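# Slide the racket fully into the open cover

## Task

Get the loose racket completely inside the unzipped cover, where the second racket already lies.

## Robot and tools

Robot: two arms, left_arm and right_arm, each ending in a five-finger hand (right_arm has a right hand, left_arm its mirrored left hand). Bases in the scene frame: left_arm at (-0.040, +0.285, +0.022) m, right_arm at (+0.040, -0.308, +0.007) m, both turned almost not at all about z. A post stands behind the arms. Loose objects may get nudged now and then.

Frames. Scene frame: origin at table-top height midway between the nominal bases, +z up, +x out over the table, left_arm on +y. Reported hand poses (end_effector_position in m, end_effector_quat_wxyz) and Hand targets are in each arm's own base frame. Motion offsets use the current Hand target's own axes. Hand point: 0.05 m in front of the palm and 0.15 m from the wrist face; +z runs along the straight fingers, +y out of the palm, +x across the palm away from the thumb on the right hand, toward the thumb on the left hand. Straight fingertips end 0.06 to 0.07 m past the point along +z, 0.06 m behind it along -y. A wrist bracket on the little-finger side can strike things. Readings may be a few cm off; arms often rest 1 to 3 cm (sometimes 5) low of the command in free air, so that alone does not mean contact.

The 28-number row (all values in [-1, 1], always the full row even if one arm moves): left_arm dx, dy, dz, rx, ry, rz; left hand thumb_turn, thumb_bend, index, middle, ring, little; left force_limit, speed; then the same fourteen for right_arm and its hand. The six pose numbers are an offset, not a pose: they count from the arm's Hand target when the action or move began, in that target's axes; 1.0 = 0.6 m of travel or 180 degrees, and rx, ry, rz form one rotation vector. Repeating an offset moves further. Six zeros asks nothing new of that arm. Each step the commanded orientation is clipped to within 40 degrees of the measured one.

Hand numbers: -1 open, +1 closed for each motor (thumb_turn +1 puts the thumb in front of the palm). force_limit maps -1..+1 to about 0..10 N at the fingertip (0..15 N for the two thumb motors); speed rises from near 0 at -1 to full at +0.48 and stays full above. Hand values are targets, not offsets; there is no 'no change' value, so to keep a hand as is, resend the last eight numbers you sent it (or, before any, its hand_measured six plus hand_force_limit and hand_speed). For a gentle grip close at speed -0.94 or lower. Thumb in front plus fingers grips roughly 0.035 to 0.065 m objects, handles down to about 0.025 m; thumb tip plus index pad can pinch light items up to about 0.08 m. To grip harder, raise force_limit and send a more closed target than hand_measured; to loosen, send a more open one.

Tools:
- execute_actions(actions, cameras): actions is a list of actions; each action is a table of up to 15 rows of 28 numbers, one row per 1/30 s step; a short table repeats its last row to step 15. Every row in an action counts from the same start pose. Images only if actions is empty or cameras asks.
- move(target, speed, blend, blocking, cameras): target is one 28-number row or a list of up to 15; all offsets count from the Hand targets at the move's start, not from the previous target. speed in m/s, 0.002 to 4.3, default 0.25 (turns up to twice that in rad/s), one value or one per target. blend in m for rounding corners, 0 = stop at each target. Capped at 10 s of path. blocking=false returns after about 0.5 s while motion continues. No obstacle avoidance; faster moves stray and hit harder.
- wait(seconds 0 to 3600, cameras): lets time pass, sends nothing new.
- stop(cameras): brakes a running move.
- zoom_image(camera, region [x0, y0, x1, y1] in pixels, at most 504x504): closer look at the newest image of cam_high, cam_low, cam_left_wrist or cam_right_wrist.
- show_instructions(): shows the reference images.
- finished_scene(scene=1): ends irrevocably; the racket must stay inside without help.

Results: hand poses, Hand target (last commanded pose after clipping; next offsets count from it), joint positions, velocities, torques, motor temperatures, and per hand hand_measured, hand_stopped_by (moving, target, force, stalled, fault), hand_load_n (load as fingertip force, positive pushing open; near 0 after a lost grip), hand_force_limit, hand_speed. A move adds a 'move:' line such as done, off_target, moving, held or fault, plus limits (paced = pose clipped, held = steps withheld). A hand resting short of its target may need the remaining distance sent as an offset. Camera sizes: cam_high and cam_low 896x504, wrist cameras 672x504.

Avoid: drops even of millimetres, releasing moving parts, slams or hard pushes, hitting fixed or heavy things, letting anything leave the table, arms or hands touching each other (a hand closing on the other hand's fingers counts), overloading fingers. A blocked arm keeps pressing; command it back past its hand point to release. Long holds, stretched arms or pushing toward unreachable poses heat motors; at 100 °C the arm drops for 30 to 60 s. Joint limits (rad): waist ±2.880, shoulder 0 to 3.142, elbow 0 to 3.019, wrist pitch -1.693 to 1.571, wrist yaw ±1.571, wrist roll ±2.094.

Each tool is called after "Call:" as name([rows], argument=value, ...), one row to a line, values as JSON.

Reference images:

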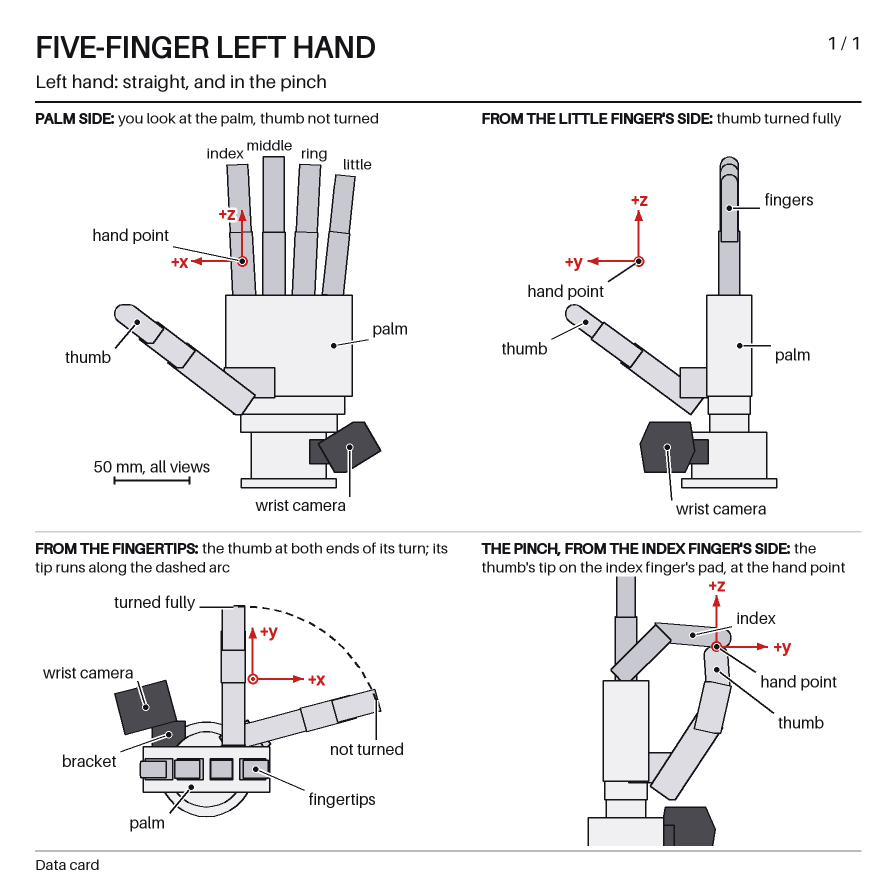

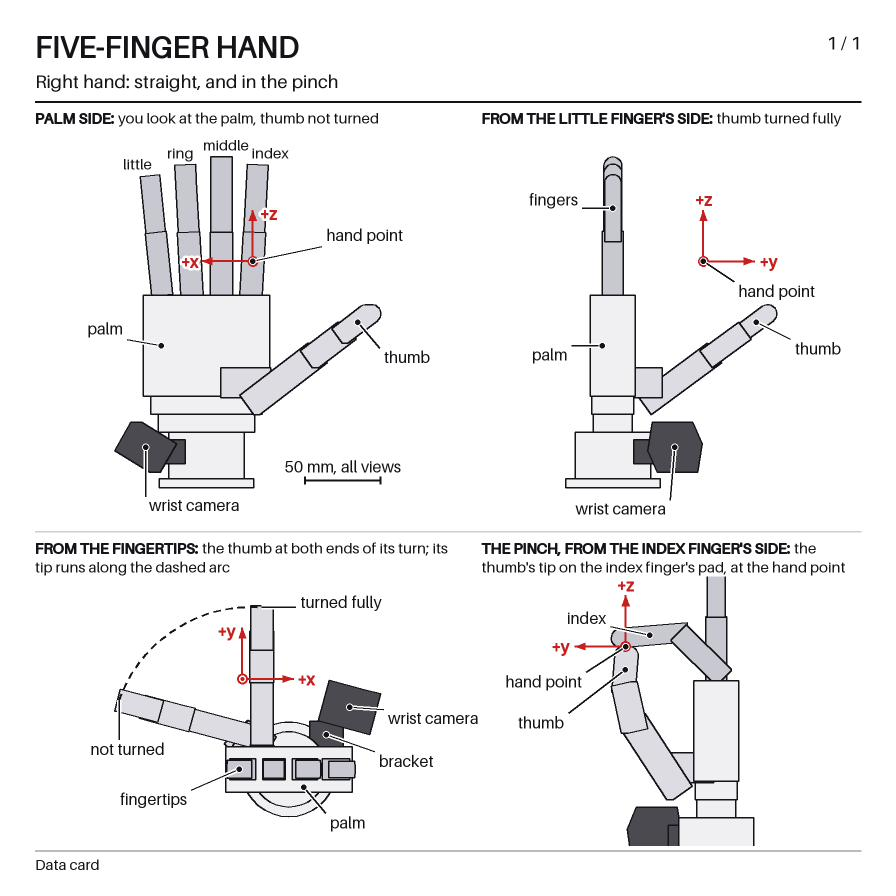

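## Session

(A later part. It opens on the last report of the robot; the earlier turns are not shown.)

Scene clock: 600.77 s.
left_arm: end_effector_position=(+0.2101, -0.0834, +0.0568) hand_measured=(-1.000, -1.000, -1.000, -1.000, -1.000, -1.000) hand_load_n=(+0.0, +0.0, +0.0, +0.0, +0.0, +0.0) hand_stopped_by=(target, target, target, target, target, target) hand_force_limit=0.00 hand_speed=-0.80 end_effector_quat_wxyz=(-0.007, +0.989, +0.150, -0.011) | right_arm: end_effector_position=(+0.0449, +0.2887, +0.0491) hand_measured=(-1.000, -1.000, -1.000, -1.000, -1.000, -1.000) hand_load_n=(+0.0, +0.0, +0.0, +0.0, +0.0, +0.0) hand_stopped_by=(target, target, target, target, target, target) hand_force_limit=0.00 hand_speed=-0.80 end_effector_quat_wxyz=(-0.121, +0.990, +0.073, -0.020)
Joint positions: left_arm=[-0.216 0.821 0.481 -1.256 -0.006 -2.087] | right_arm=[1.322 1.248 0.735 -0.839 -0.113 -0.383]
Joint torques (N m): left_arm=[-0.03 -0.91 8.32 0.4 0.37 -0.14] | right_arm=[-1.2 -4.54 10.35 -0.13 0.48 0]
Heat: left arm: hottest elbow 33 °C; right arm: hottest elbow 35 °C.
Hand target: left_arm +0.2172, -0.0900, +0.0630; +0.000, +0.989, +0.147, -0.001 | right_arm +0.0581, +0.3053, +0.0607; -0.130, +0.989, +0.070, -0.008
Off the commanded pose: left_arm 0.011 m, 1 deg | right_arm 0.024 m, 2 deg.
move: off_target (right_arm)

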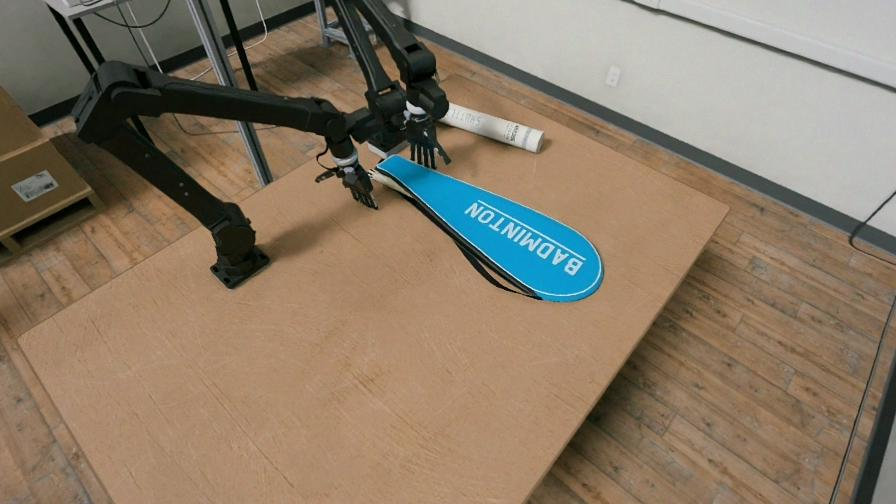

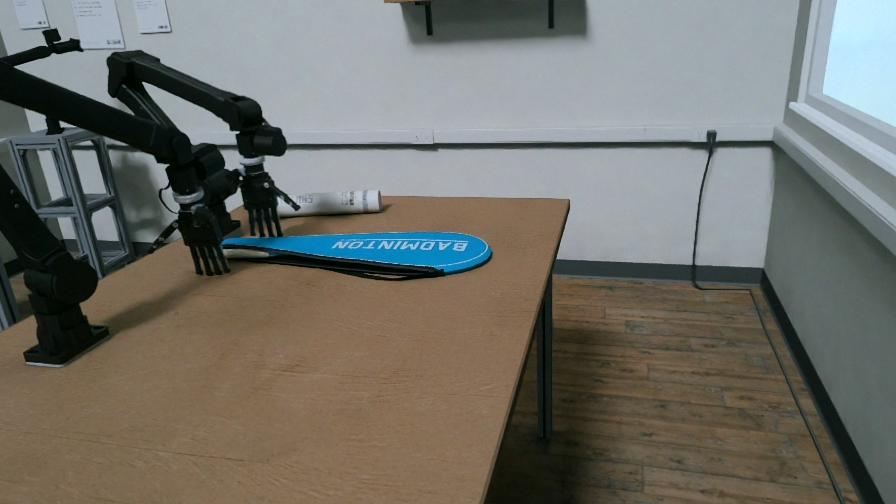

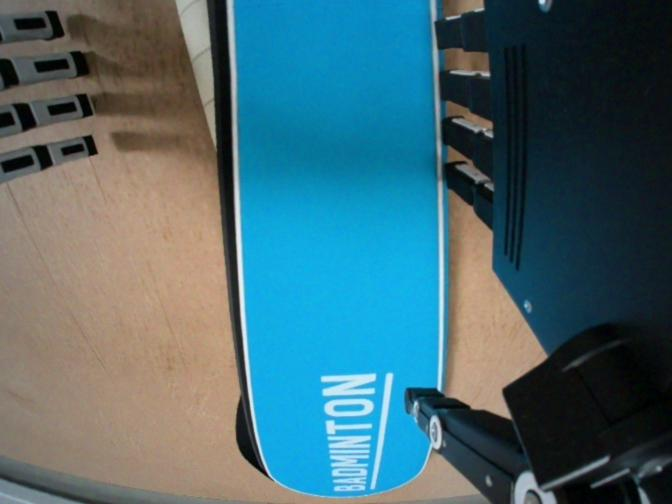

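Call:
move(target=[0,0,0,0,0,0,-1,-1,-1,-1,-1,-1,0,-0.8,0.0135,-0.0492,0.0047,0,0,0,-1,-1,-1,-1,-1,-1,0,-0.8], cameras=["cam_high","cam_low"], speed=0.05)

Call:
zoom_image(camera="cam_high", region=[340, 110, 480, 240])

Call:
zoom_image(camera="cam_low", region=[190, 220, 310, 290])

Scene clock: 606.97 s.
left_arm: end_effector_position=(+0.2101, -0.0834, +0.0568) hand_measured=(-1.000, -1.000, -1.000, -1.000, -1.000, -1.000) hand_load_n=(+0.0, +0.0, +0.0, +0.0, +0.0, +0.0) hand_stopped_by=(target, target, target, target, target, target) hand_force_limit=0.00 hand_speed=-0.80 end_effector_quat_wxyz=(-0.007, +0.989, +0.150, -0.011) | right_arm: end_effector_position=(+0.0537, +0.3140, +0.0510) hand_measured=(-1.000, -1.000, -1.000, -1.000, -1.000, -1.000) hand_load_n=(+0.0, +0.0, +0.0, -1.0, +0.0, +0.0) hand_stopped_by=(target, target, target, target, target, target) hand_force_limit=0.00 hand_speed=-0.80 end_effector_quat_wxyz=(-0.114, +0.991, +0.072, -0.016)
Joint positions: left_arm=[-0.216 0.821 0.481 -1.256 -0.006 -2.087] | right_arm=[1.322 1.327 0.81 -0.846 -0.102 -0.384]
Joint torques (N m): left_arm=[-0.03 -0.97 8.29 0.4 0.38 -0.14] | right_arm=[-0.26 -5.66 10.78 -0.1 0.1 0.13]
Heat: left arm: hottest elbow 33 °C; right arm: hottest elbow 35 °C.
Hand target: left_arm +0.2172, -0.0900, +0.0630; +0.000, +0.989, +0.147, -0.001 | right_arm +0.0620, +0.3353, +0.0657; -0.130, +0.989, +0.070, -0.008
Off the commanded pose: left_arm 0.011 m, 1 deg | right_arm 0.027 m, 2 deg.
move: off_target (right_arm)

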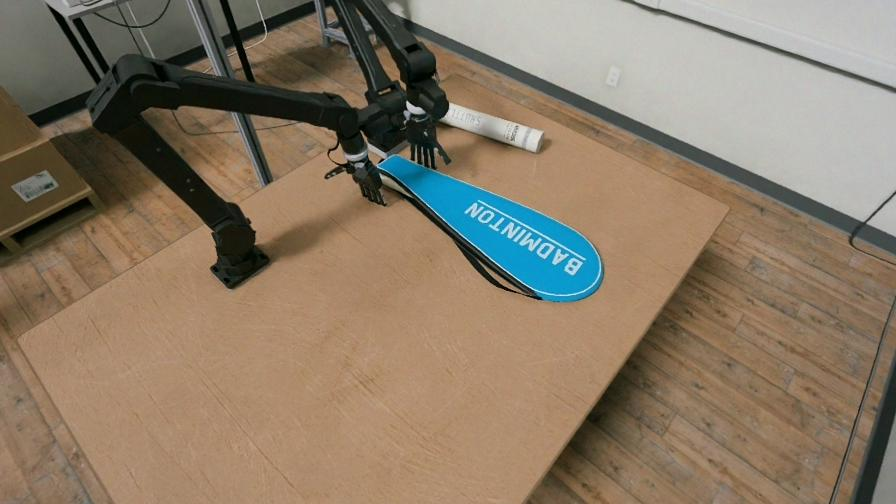

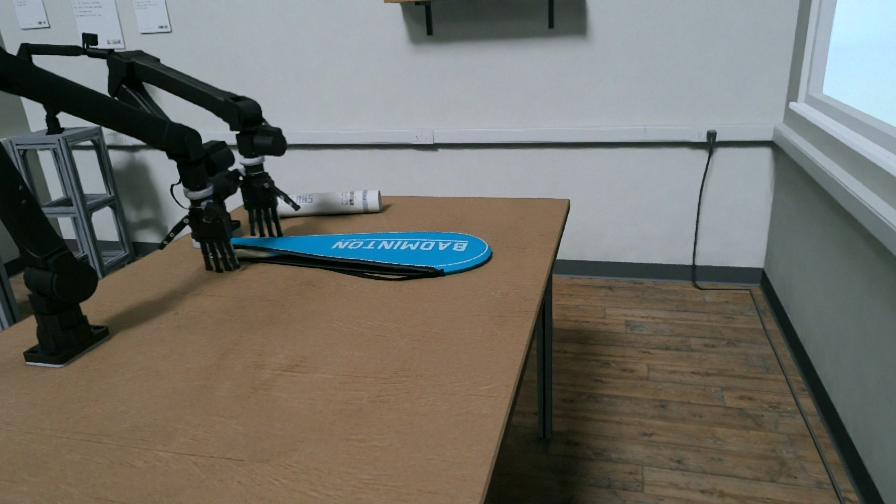

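Scaled by 3.600 from the camera's image (finer frame: 1280x720).

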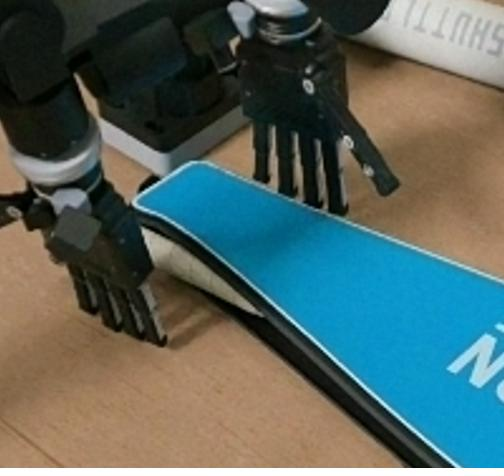

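Scaled by 4.200 from the camera's image (finer frame: 1280x720).

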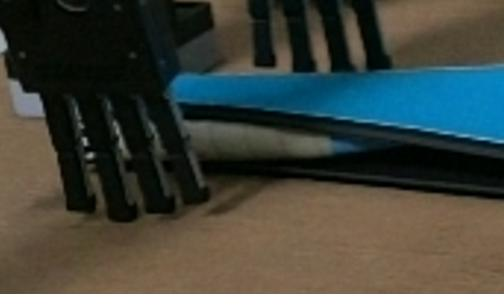

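Call:
move(target=[0,0,0,0,0,0,-1,-1,-1,-1,-1,-1,0,-0.8,0.0147,-0.058,0.0037,0,0,0,-1,-1,-1,-1,-1,-1,0,-0.8], cameras=["cam_high","cam_low"], speed=0.05)

Call:
zoom_image(camera="cam_high", region=[340, 110, 480, 240])

Call:
zoom_image(camera="cam_low", region=[190, 220, 310, 290])

Scene clock: 612.57 s.
left_arm: end_effector_position=(+0.2101, -0.0834, +0.0568) hand_measured=(-1.000, -1.000, -1.000, -1.000, -1.000, -1.000) hand_load_n=(+0.0, +0.0, +0.0, +0.0, +0.0, +0.0) hand_stopped_by=(target, target, target, target, target, target) hand_force_limit=0.00 hand_speed=-0.80 end_effector_quat_wxyz=(-0.007, +0.989, +0.150, -0.011) | right_arm: end_effector_position=(+0.0629, +0.3481, +0.0558) hand_measured=(-1.000, -1.000, -1.000, -1.000, -1.000, -1.000) hand_load_n=(+0.0, +0.0, +0.0, +0.0, +0.0, +0.0) hand_stopped_by=(target, target, target, target, target, target) hand_force_limit=0.00 hand_speed=-0.80 end_effector_quat_wxyz=(-0.114, +0.991, +0.070, -0.014)
Joint positions: left_arm=[-0.216 0.821 0.481 -1.256 -0.006 -2.087] | right_arm=[1.322 1.413 0.908 -0.858 -0.098 -0.38]
Joint torques (N m): left_arm=[-0.03 -1.03 8.34 0.43 0.38 -0.14] | right_arm=[0.79 -7 10.99 -0.28 0.06 0.22]
Heat: left arm: hottest elbow 33 °C; right arm: hottest elbow 36 °C.
Hand target: left_arm +0.2172, -0.0900, +0.0630; +0.000, +0.989, +0.147, -0.001 | right_arm +0.0659, +0.3704, +0.0726; -0.130, +0.989, +0.070, -0.008
Off the commanded pose: left_arm 0.011 m, 1 deg | right_arm 0.028 m, 2 deg.
move: off_target (right_arm)

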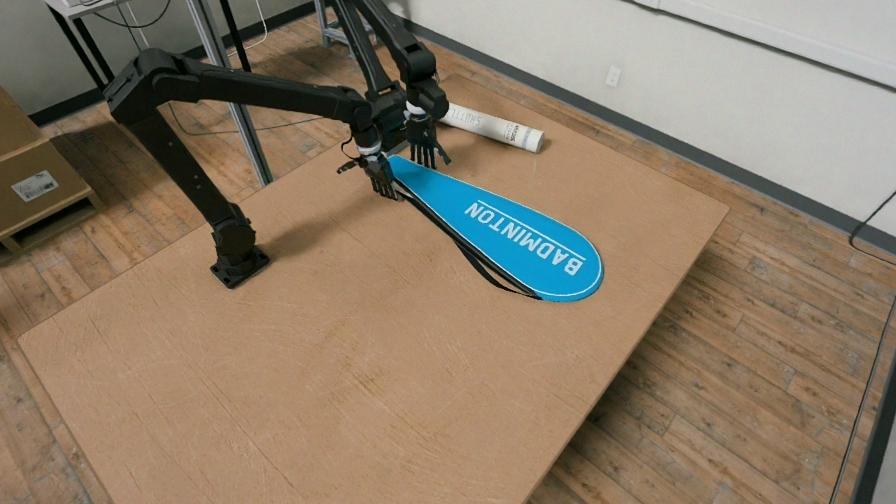

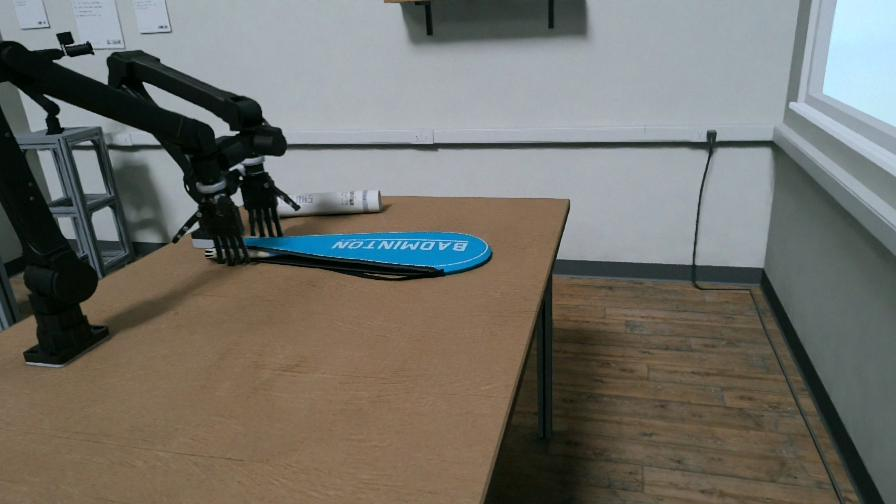

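Scaled by 3.600 from the camera's image (finer frame: 1280x720).

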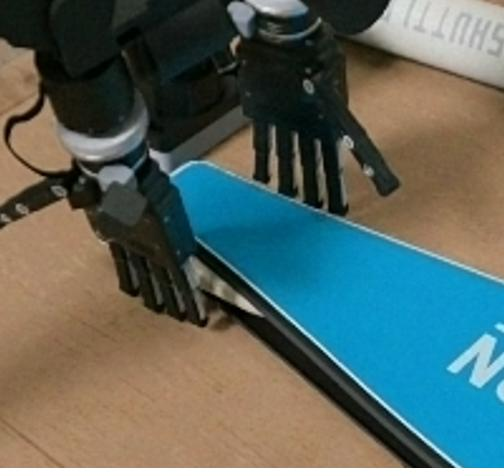

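Scaled by 4.200 from the camera's image (finer frame: 1280x720).

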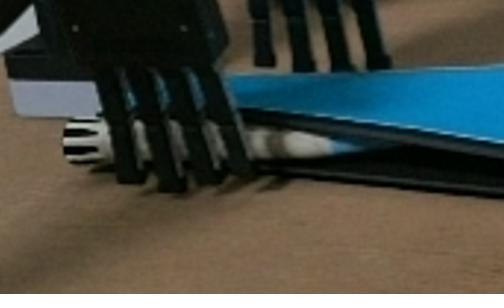

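Call:
move(target=[0,0,0,0,0,0,-1,-1,-1,-1,-1,-1,0,-0.8,0.006,-0.0558,0.015,0,0,0,-1,-1,-1,-1,-1,-1,0,-0.8], cameras=["cam_high","cam_low","cam_left_wrist"], speed=0.04)

Call:
zoom_image(camera="cam_high", region=[340, 110, 480, 240])

Call:
zoom_image(camera="cam_low", region=[190, 220, 310, 290])

Scene clock: 616.77 s.
left_arm: end_effector_position=(+0.2101, -0.0834, +0.0568) hand_measured=(-1.000, -1.000, -1.000, -1.000, -1.000, -1.000) hand_load_n=(+0.0, +0.0, +0.0, +0.0, +0.5, +0.0) hand_stopped_by=(target, target, target, target, target, target) hand_force_limit=0.00 hand_speed=-0.80 end_effector_quat_wxyz=(-0.007, +0.989, +0.150, -0.011) | right_arm: end_effector_position=(+0.0673, +0.3742, +0.0549) hand_measured=(-1.000, -1.000, -1.000, -1.000, -1.000, -1.000) hand_load_n=(+0.0, +0.0, -0.5, +0.0, +0.0, +0.0) hand_stopped_by=(target, target, target, target, target, target) hand_force_limit=0.00 hand_speed=-0.80 end_effector_quat_wxyz=(-0.111, +0.992, +0.066, -0.013)
Joint positions: left_arm=[-0.216 0.821 0.481 -1.256 -0.006 -2.087] | right_arm=[1.328 1.483 0.98 -0.863 -0.092 -0.366]
Joint torques (N m): left_arm=[-0.03 -0.97 8.32 0.42 0.37 -0.14] | right_arm=[-0.26 -8.94 6.87 0.24 -0.1 0.13]
Heat: left arm: hottest elbow 33 °C; right arm: hottest elbow 37 °C.
Hand target: left_arm +0.2172, -0.0900, +0.0630; +0.000, +0.989, +0.147, -0.001 | right_arm +0.0663, +0.3771, +0.0591; -0.118, +0.991, +0.068, -0.012 (not the last commanded pose)
Off the commanded pose: left_arm 0.011 m, 1 deg | right_arm 0.036 m, 2 deg.
move: held (right_arm; a check stopped the path); limits=held
pose unreachable (right arm): on one or more control steps of this call, first in action 0 (counted from 0), this arm could not follow its commanded pose, so it was not sent that pose on those steps. It may still have moved: this result reports where it is.
cause: moving toward the commanded pose would bring a part of the arm too close to another arm (a part of this arm just beyond joint 4 (wrist pitch) and a part of the left arm just beyond its joint 4 (wrist pitch), at the place that arm is still heading or pushing toward).

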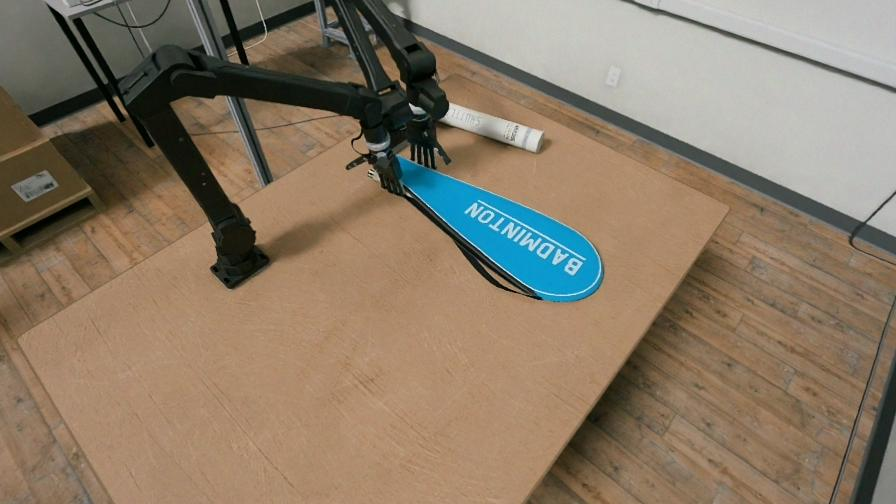

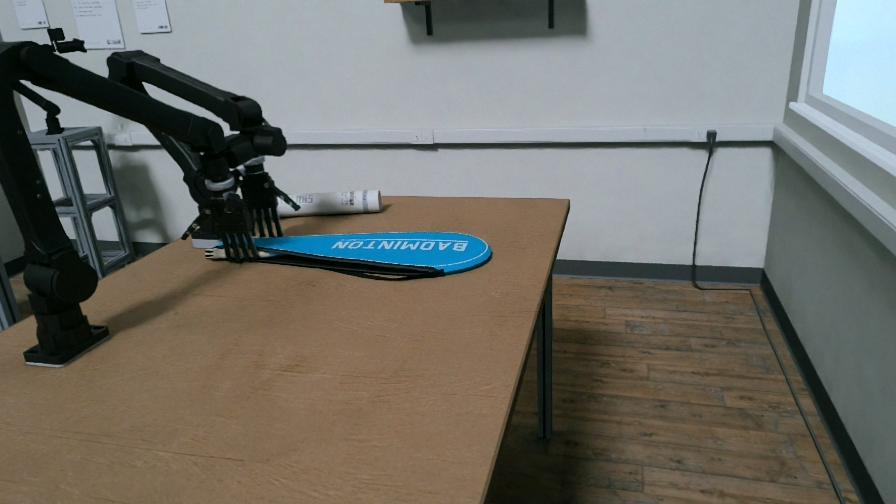

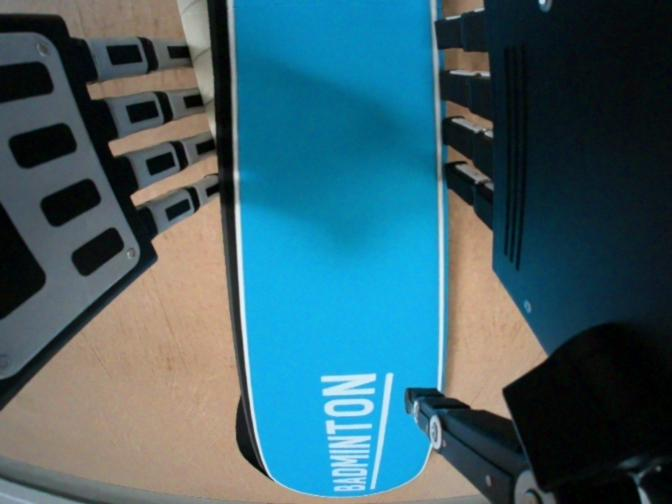

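Scaled by 3.600 from the camera's image (finer frame: 1280x720).

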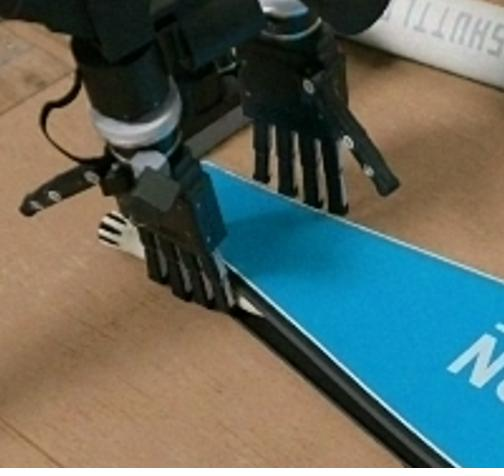

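Scaled by 4.200 from the camera's image (finer frame: 1280x720).

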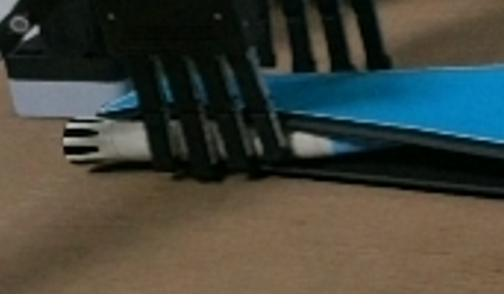

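Call:
move([
  [0,-0.025,0,0,0,0,-1,-1,-1,-1,-1,-1,0,-0.8,0,0,0,0,0,0,-1,-1,-1,-1,-1,-1,0,-0.8],
  [0.09,-0.025,0,0,0,0,-1,-1,-1,-1,-1,-1,0,-0.8,0,0,0,0,0,0,-1,-1,-1,-1,-1,-1,0,-0.8],
  [0.09,0.005,0,0,0,0,-1,-1,-1,-1,-1,-1,0,-0.8,0,0,0,0,0,0,-1,-1,-1,-1,-1,-1,0,-0.8],
], cameras=["cam_high","cam_left_wrist"], speed=0.06, blend=0.003)

Call:
zoom_image(camera="cam_high", region=[340, 110, 480, 240])

Scene clock: 627.67 s.
left_arm: end_effector_position=(+0.2434, -0.0725, +0.0440) hand_measured=(-1.000, -1.000, -1.000, -1.000, -1.000, -1.000) hand_load_n=(+0.0, -0.5, +0.0, +0.0, +0.0, +0.0) hand_stopped_by=(target, target, target, target, target, target) hand_force_limit=0.00 hand_speed=-0.80 end_effector_quat_wxyz=(-0.008, +0.989, +0.142, -0.030) | right_arm: end_effector_position=(+0.0673, +0.3742, +0.0549) hand_measured=(-1.000, -1.000, -1.000, -1.000, -1.000, -1.000) hand_load_n=(+0.0, +0.0, -0.5, +0.0, +0.0, +0.0) hand_stopped_by=(target, target, target, target, target, target) hand_force_limit=0.00 hand_speed=-0.80 end_effector_quat_wxyz=(-0.111, +0.992, +0.066, -0.013)
Joint positions: left_arm=[-0.117 0.997 0.534 -1.171 0 -1.973] | right_arm=[1.328 1.483 0.98 -0.863 -0.092 -0.366]
Joint torques (N m): left_arm=[0.15 -2.78 10.89 0.46 0.14 -0.11] | right_arm=[-0.26 -9 6.86 0.25 -0.1 0.13]
Heat: left arm: hottest elbow 33 °C; right arm: hottest elbow 36 °C.
Hand target: left_arm +0.2697, -0.0771, +0.0628; +0.000, +0.989, +0.147, -0.001 | right_arm +0.0663, +0.3771, +0.0591; -0.118, +0.991, +0.068, -0.012
Off the commanded pose: left_arm 0.033 m, 3 deg | right_arm 0.005 m, 1 deg.
move: off_target (left_arm)

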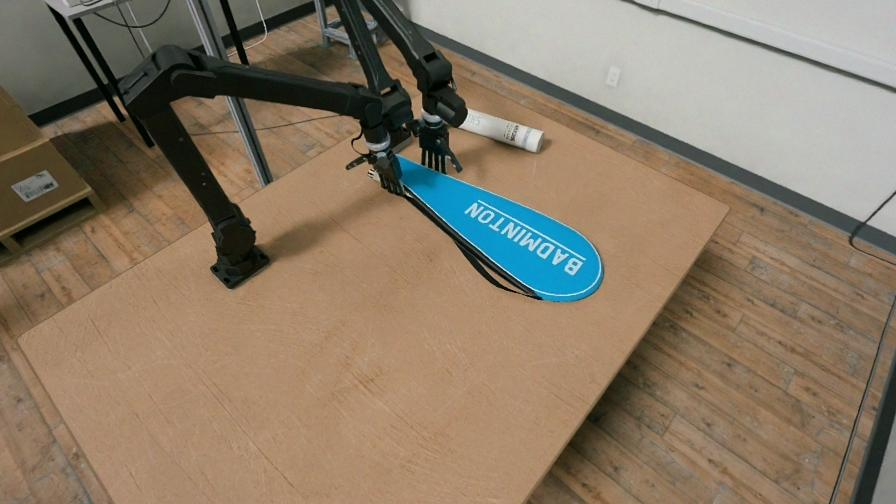

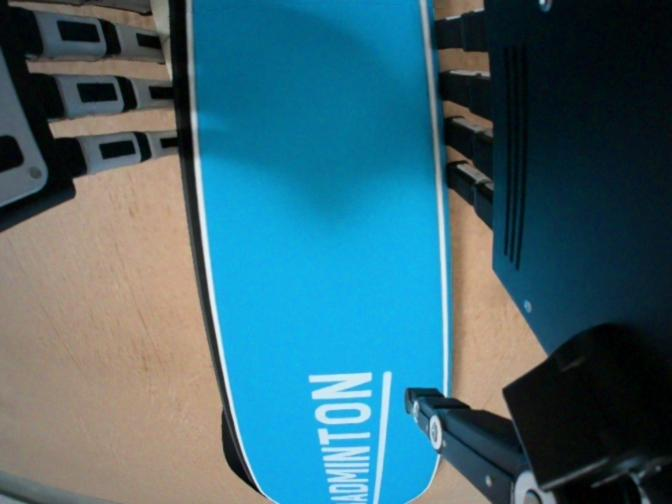

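Scaled by 3.600 from the camera's image (finer frame: 1280x720).

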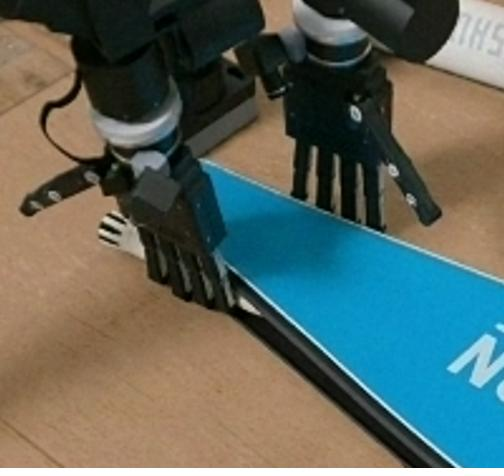

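Call:
move(target=[0.01,0.0,-0.035,0,0,0,-1,-1,-1,-1,-1,-1,0,-0.8,0,0,0,0,0,0,-1,-1,-1,-1,-1,-1,0,-0.8], cameras=["cam_high","cam_left_wrist"], speed=0.06)

Call:
zoom_image(camera="cam_high", region=[340, 110, 480, 240])

Scene clock: 631.27 s.
left_arm: end_effector_position=(+0.2569, -0.0733, +0.0633) hand_measured=(-1.000, -1.000, -1.000, -1.000, -1.000, -1.000) hand_load_n=(+0.0, +0.0, +0.0, +0.0, +0.0, +0.0) hand_stopped_by=(target, target, target, target, target, target) hand_force_limit=0.00 hand_speed=-0.80 end_effector_quat_wxyz=(-0.006, +0.989, +0.144, -0.022) | right_arm: end_effector_position=(+0.0673, +0.3742, +0.0549) hand_measured=(-1.000, -1.000, -1.000, -1.000, -1.000, -1.000) hand_load_n=(+0.0, +0.0, -0.5, +0.0, +0.0, +0.0) hand_stopped_by=(target, target, target, target, target, target) hand_force_limit=0.00 hand_speed=-0.80 end_effector_quat_wxyz=(-0.111, +0.992, +0.066, -0.013)
Joint positions: left_arm=[-0.113 0.997 0.588 -1.207 0 -1.973] | right_arm=[1.328 1.483 0.98 -0.863 -0.092 -0.366]
Joint torques (N m): left_arm=[0.67 -3.6 11.07 -0.36 0.11 -0.09] | right_arm=[-0.26 -8.94 6.87 0.25 -0.1 0.13]
Heat: left arm: hottest elbow 34 °C; right arm: hottest elbow 36 °C.
Hand target: left_arm +0.2755, -0.0753, +0.0838; +0.000, +0.989, +0.147, -0.002 | right_arm +0.0663, +0.3771, +0.0591; -0.118, +0.991, +0.068, -0.012
Off the commanded pose: left_arm 0.028 m, 2 deg | right_arm 0.005 m, 1 deg.
move: off_target (left_arm)

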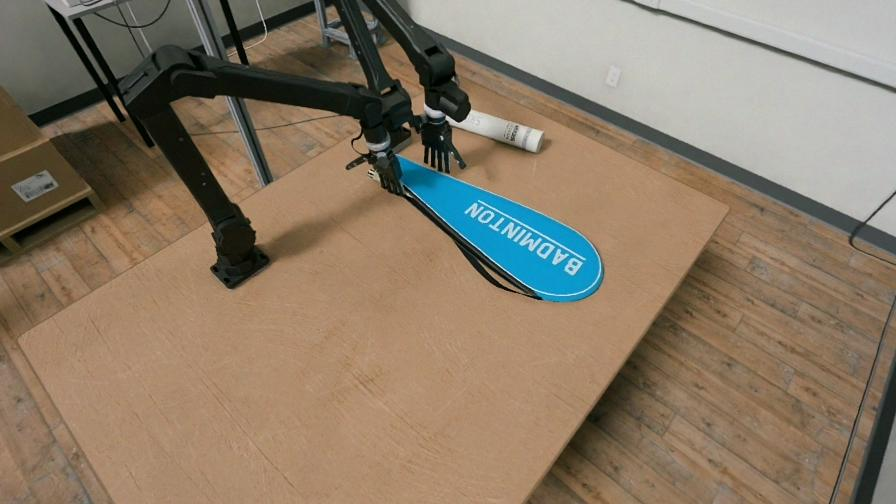

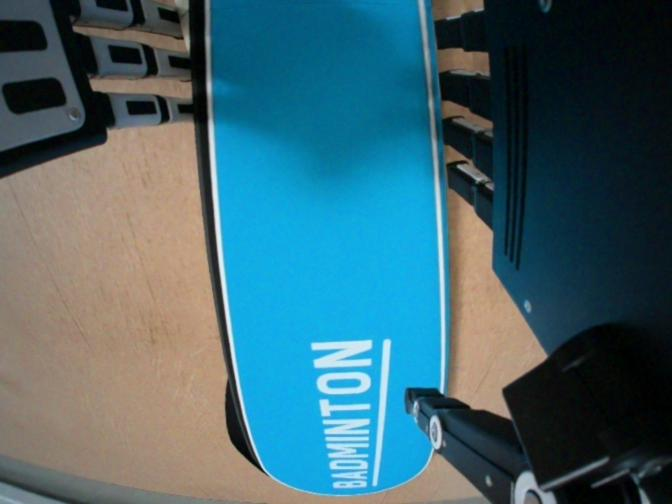

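Scaled by 3.600 from the camera's image (finer frame: 1280x720).

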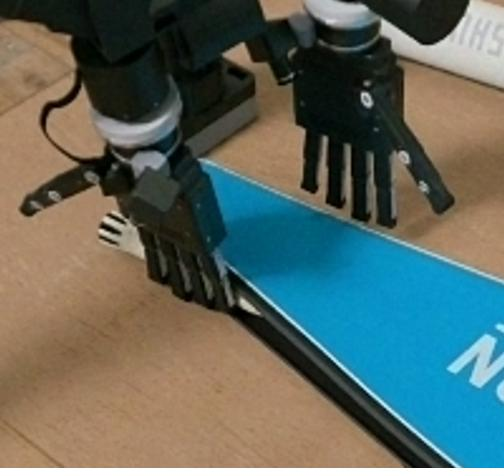

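Call:
move(target=[0,0,0,0,0,0,-1,-1,-1,-1,-1,-1,0,-0.8,0.007,-0.0495,0.0063,0,0,0,-1,-1,-1,-1,-1,-1,0,-0.8], cameras=["cam_high","cam_low","cam_left_wrist"], speed=0.04)

Call:
zoom_image(camera="cam_high", region=[340, 110, 480, 240])

Call:
zoom_image(camera="cam_low", region=[190, 220, 310, 290])

Scene clock: 636.50 s.
left_arm: end_effector_position=(+0.2569, -0.0733, +0.0633) hand_measured=(-1.000, -1.000, -1.000, -1.000, -1.000, -1.000) hand_load_n=(+0.0, +0.0, +0.0, +0.0, +0.0, +0.0) hand_stopped_by=(target, target, target, target, target, target) hand_force_limit=0.00 hand_speed=-0.80 end_effector_quat_wxyz=(-0.006, +0.989, +0.144, -0.022) | right_arm: end_effector_position=(+0.0687, +0.3808, +0.0539) hand_measured=(-1.000, -1.000, -1.000, -1.000, -1.000, -1.000) hand_load_n=(+0.0, -0.5, -0.5, -2.5, +0.0, +0.0) hand_stopped_by=(target, target, target, target, target, target) hand_force_limit=0.00 hand_speed=-0.80 end_effector_quat_wxyz=(-0.101, +0.993, +0.064, -0.016)
Joint positions: left_arm=[-0.113 0.997 0.588 -1.207 0 -1.973] | right_arm=[1.328 1.515 1.013 -0.884 -0.092 -0.363]
Joint torques (N m): left_arm=[0.67 -3.55 11.06 -0.38 0.11 -0.08] | right_arm=[1.08 -7.06 10.74 0.34 0.02 0.26]
Heat: left arm: hottest elbow 34 °C; right arm: hottest elbow 36 °C.
Hand target: left_arm +0.2755, -0.0753, +0.0838; +0.000, +0.989, +0.147, -0.002 | right_arm +0.0664, +0.4071, +0.0623; -0.118, +0.991, +0.068, -0.012
Off the commanded pose: left_arm 0.028 m, 2 deg | right_arm 0.028 m, 2 deg.
move: off_target (right_arm)

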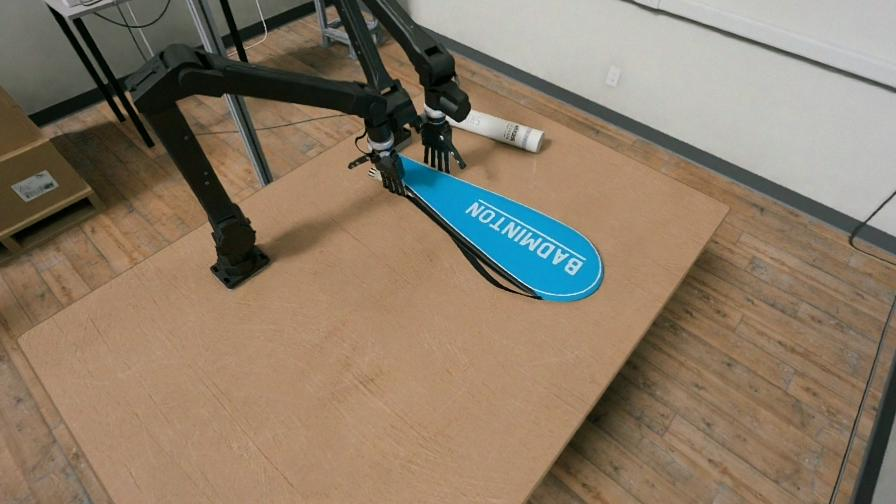

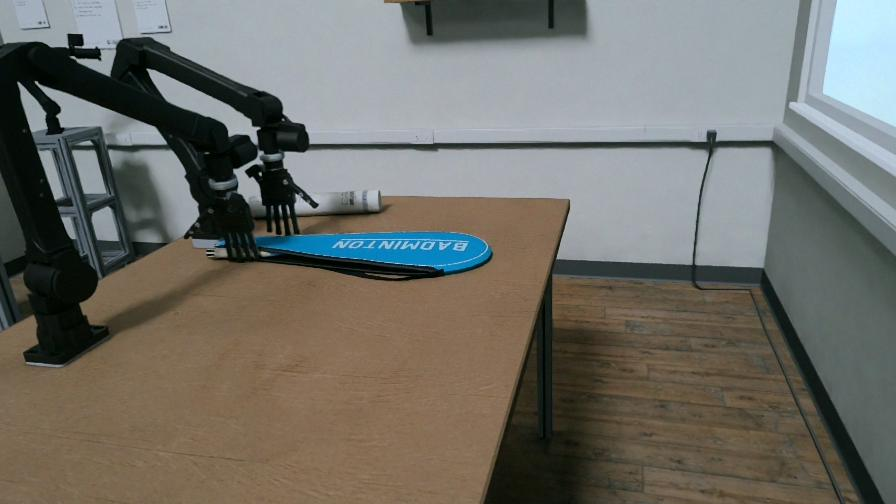

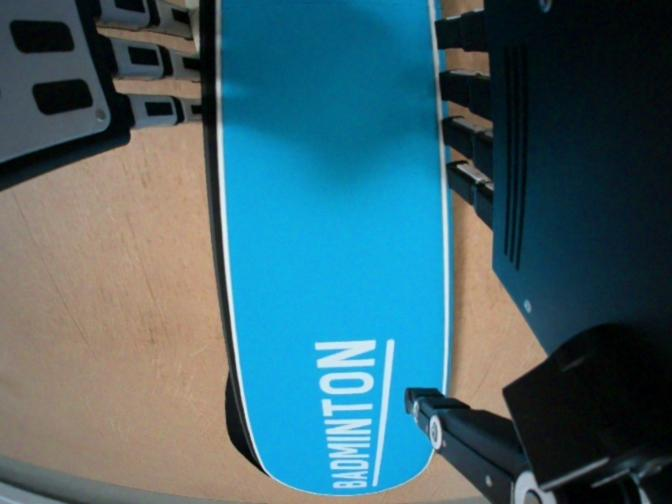

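Scaled by 3.600 from the camera's image (finer frame: 1280x720).

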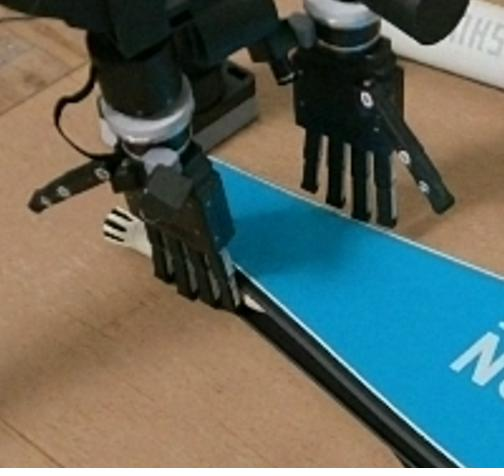

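Scaled by 4.200 from the camera's image (finer frame: 1280x720).

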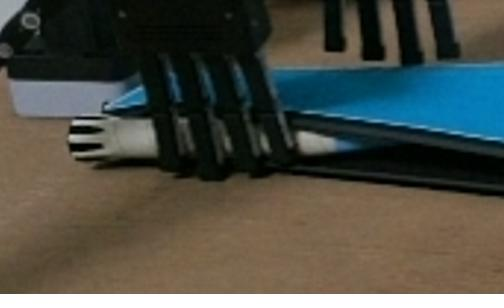

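Call:
move(target=[0,0,0,0,0,0,-1,-1,-1,-1,-1,-1,0,-0.8,0.0,-0.036,0.003,0,0,0,-1,-1,-1,-1,-1,-1,0,-0.8], cameras=["cam_high","cam_low","cam_left_wrist"], speed=0.04)

Call:
zoom_image(camera="cam_high", region=[340, 110, 480, 240])

Call:
zoom_image(camera="cam_low", region=[190, 220, 310, 290])

Scene clock: 641.40 s.
left_arm: end_effector_position=(+0.2574, -0.0717, +0.0633) hand_measured=(-1.000, -1.000, -1.000, -1.000, -1.000, -1.000) hand_load_n=(+0.5, +0.0, +0.0, +0.0, +0.0, +0.0) hand_stopped_by=(target, target, target, target, target, target) hand_force_limit=0.00 hand_speed=-0.80 end_effector_quat_wxyz=(-0.006, +0.989, +0.147, -0.022) | right_arm: end_effector_position=(+0.0682, +0.3845, +0.0539) hand_measured=(-1.000, -1.000, -1.000, -1.000, -1.000, -1.000) hand_load_n=(+0.0, +0.0, -0.5, -2.5, +0.0, +0.0) hand_stopped_by=(target, target, target, target, target, target) hand_force_limit=0.00 hand_speed=-0.80 end_effector_quat_wxyz=(-0.100, +0.993, +0.064, -0.017)
Joint positions: left_arm=[-0.107 0.997 0.588 -1.207 0 -1.973] | right_arm=[1.331 1.526 1.025 -0.889 -0.092 -0.36]
Joint torques (N m): left_arm=[0.85 -3.78 7.34 0.01 0.04 -0.01] | right_arm=[-0.26 -9.29 6.75 0.17 -0.07 0.12]
Heat: left arm: hottest elbow 35 °C; right arm: hottest elbow 36 °C.
Hand target: left_arm +0.2596, -0.0733, +0.0666; -0.004, +0.989, +0.145, -0.017 (last step not sent: back at the drive's target) | right_arm +0.0670, +0.3864, +0.0574; -0.105, +0.992, +0.066, -0.016 (last step not sent: back at the drive's target)
Off the commanded pose: left_arm 0.028 m, 2 deg | right_arm 0.046 m, 2 deg.
move: held (right_arm; a check stopped the path); limits=held
pose unreachable (left arm): on one or more control steps of this call, first in action 0 (counted from 0), this arm could not follow its commanded pose, so it was not sent that pose on those steps. It may still have moved: this result reports where it is.
cause: moving toward the commanded pose would bring a part of the arm too close to another arm (a part of this arm just beyond joint 6 (wrist roll) and a part of the right arm just beyond its joint 4 (wrist pitch), where that arm would come to rest).
pose unreachable (right arm): on one or more control steps of this call, first in action 0 (counted from 0), this arm could not follow its commanded pose, so it was not sent that pose on those steps. It may still have moved: this result reports where it is.
cause: moving toward the commanded pose would bring a part of the arm too close to another arm (a part of this arm just beyond joint 4 (wrist pitch) and a part of the left arm just beyond its joint 6 (wrist roll), along the way the arms are being sent, or toward where that arm still pushes).

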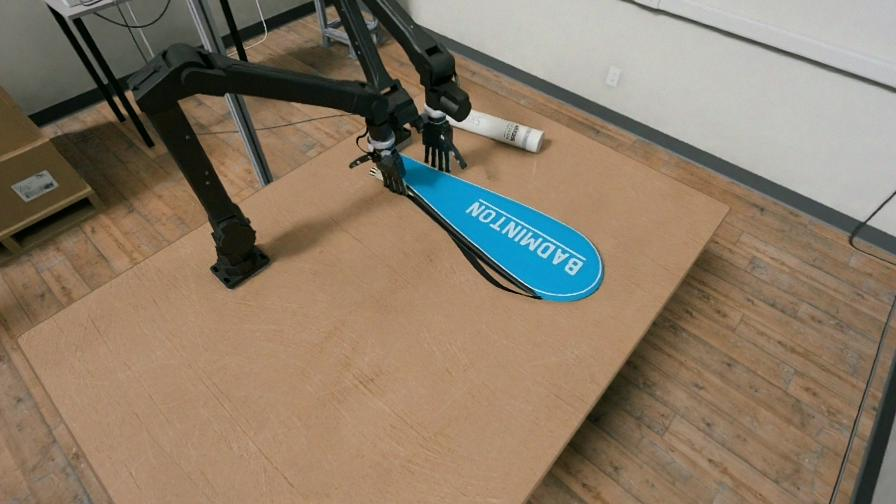

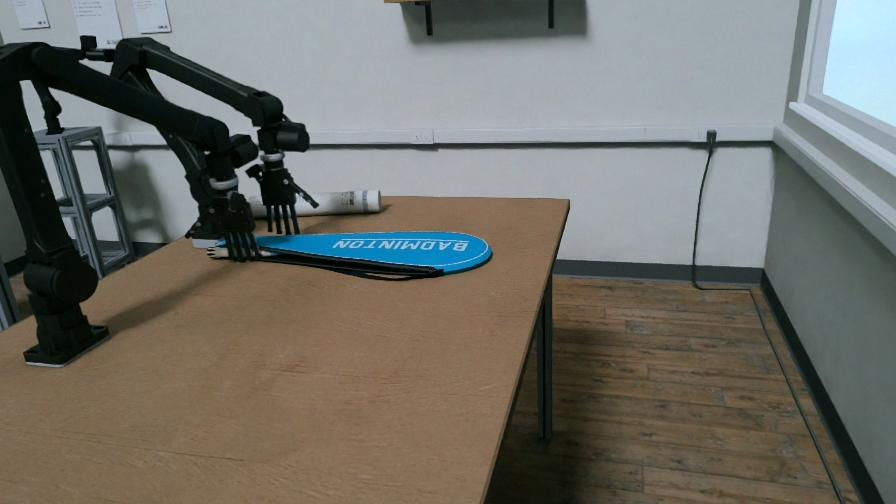

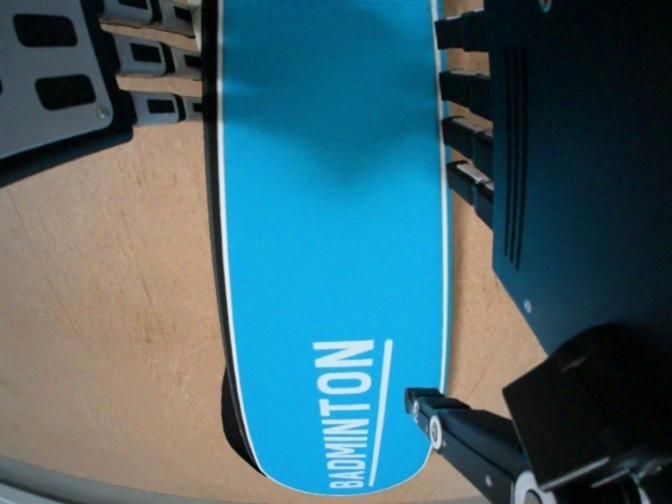

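Scaled by 3.600 from the camera's image (finer frame: 1280x720).

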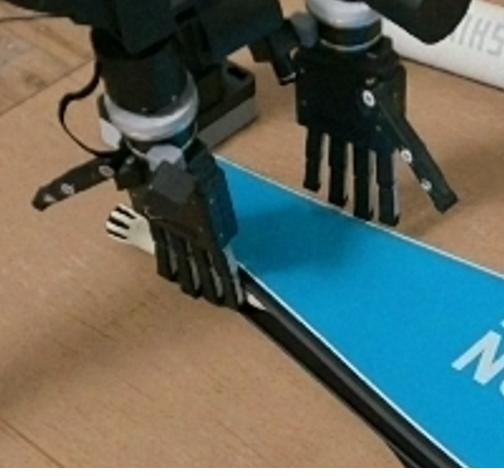

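Scaled by 4.200 from the camera's image (finer frame: 1280x720).

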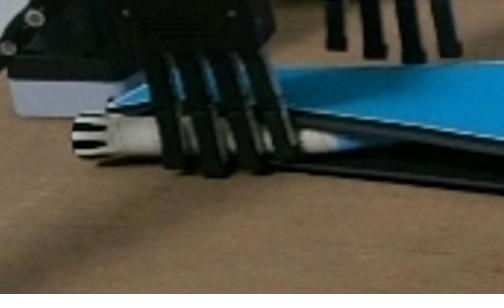

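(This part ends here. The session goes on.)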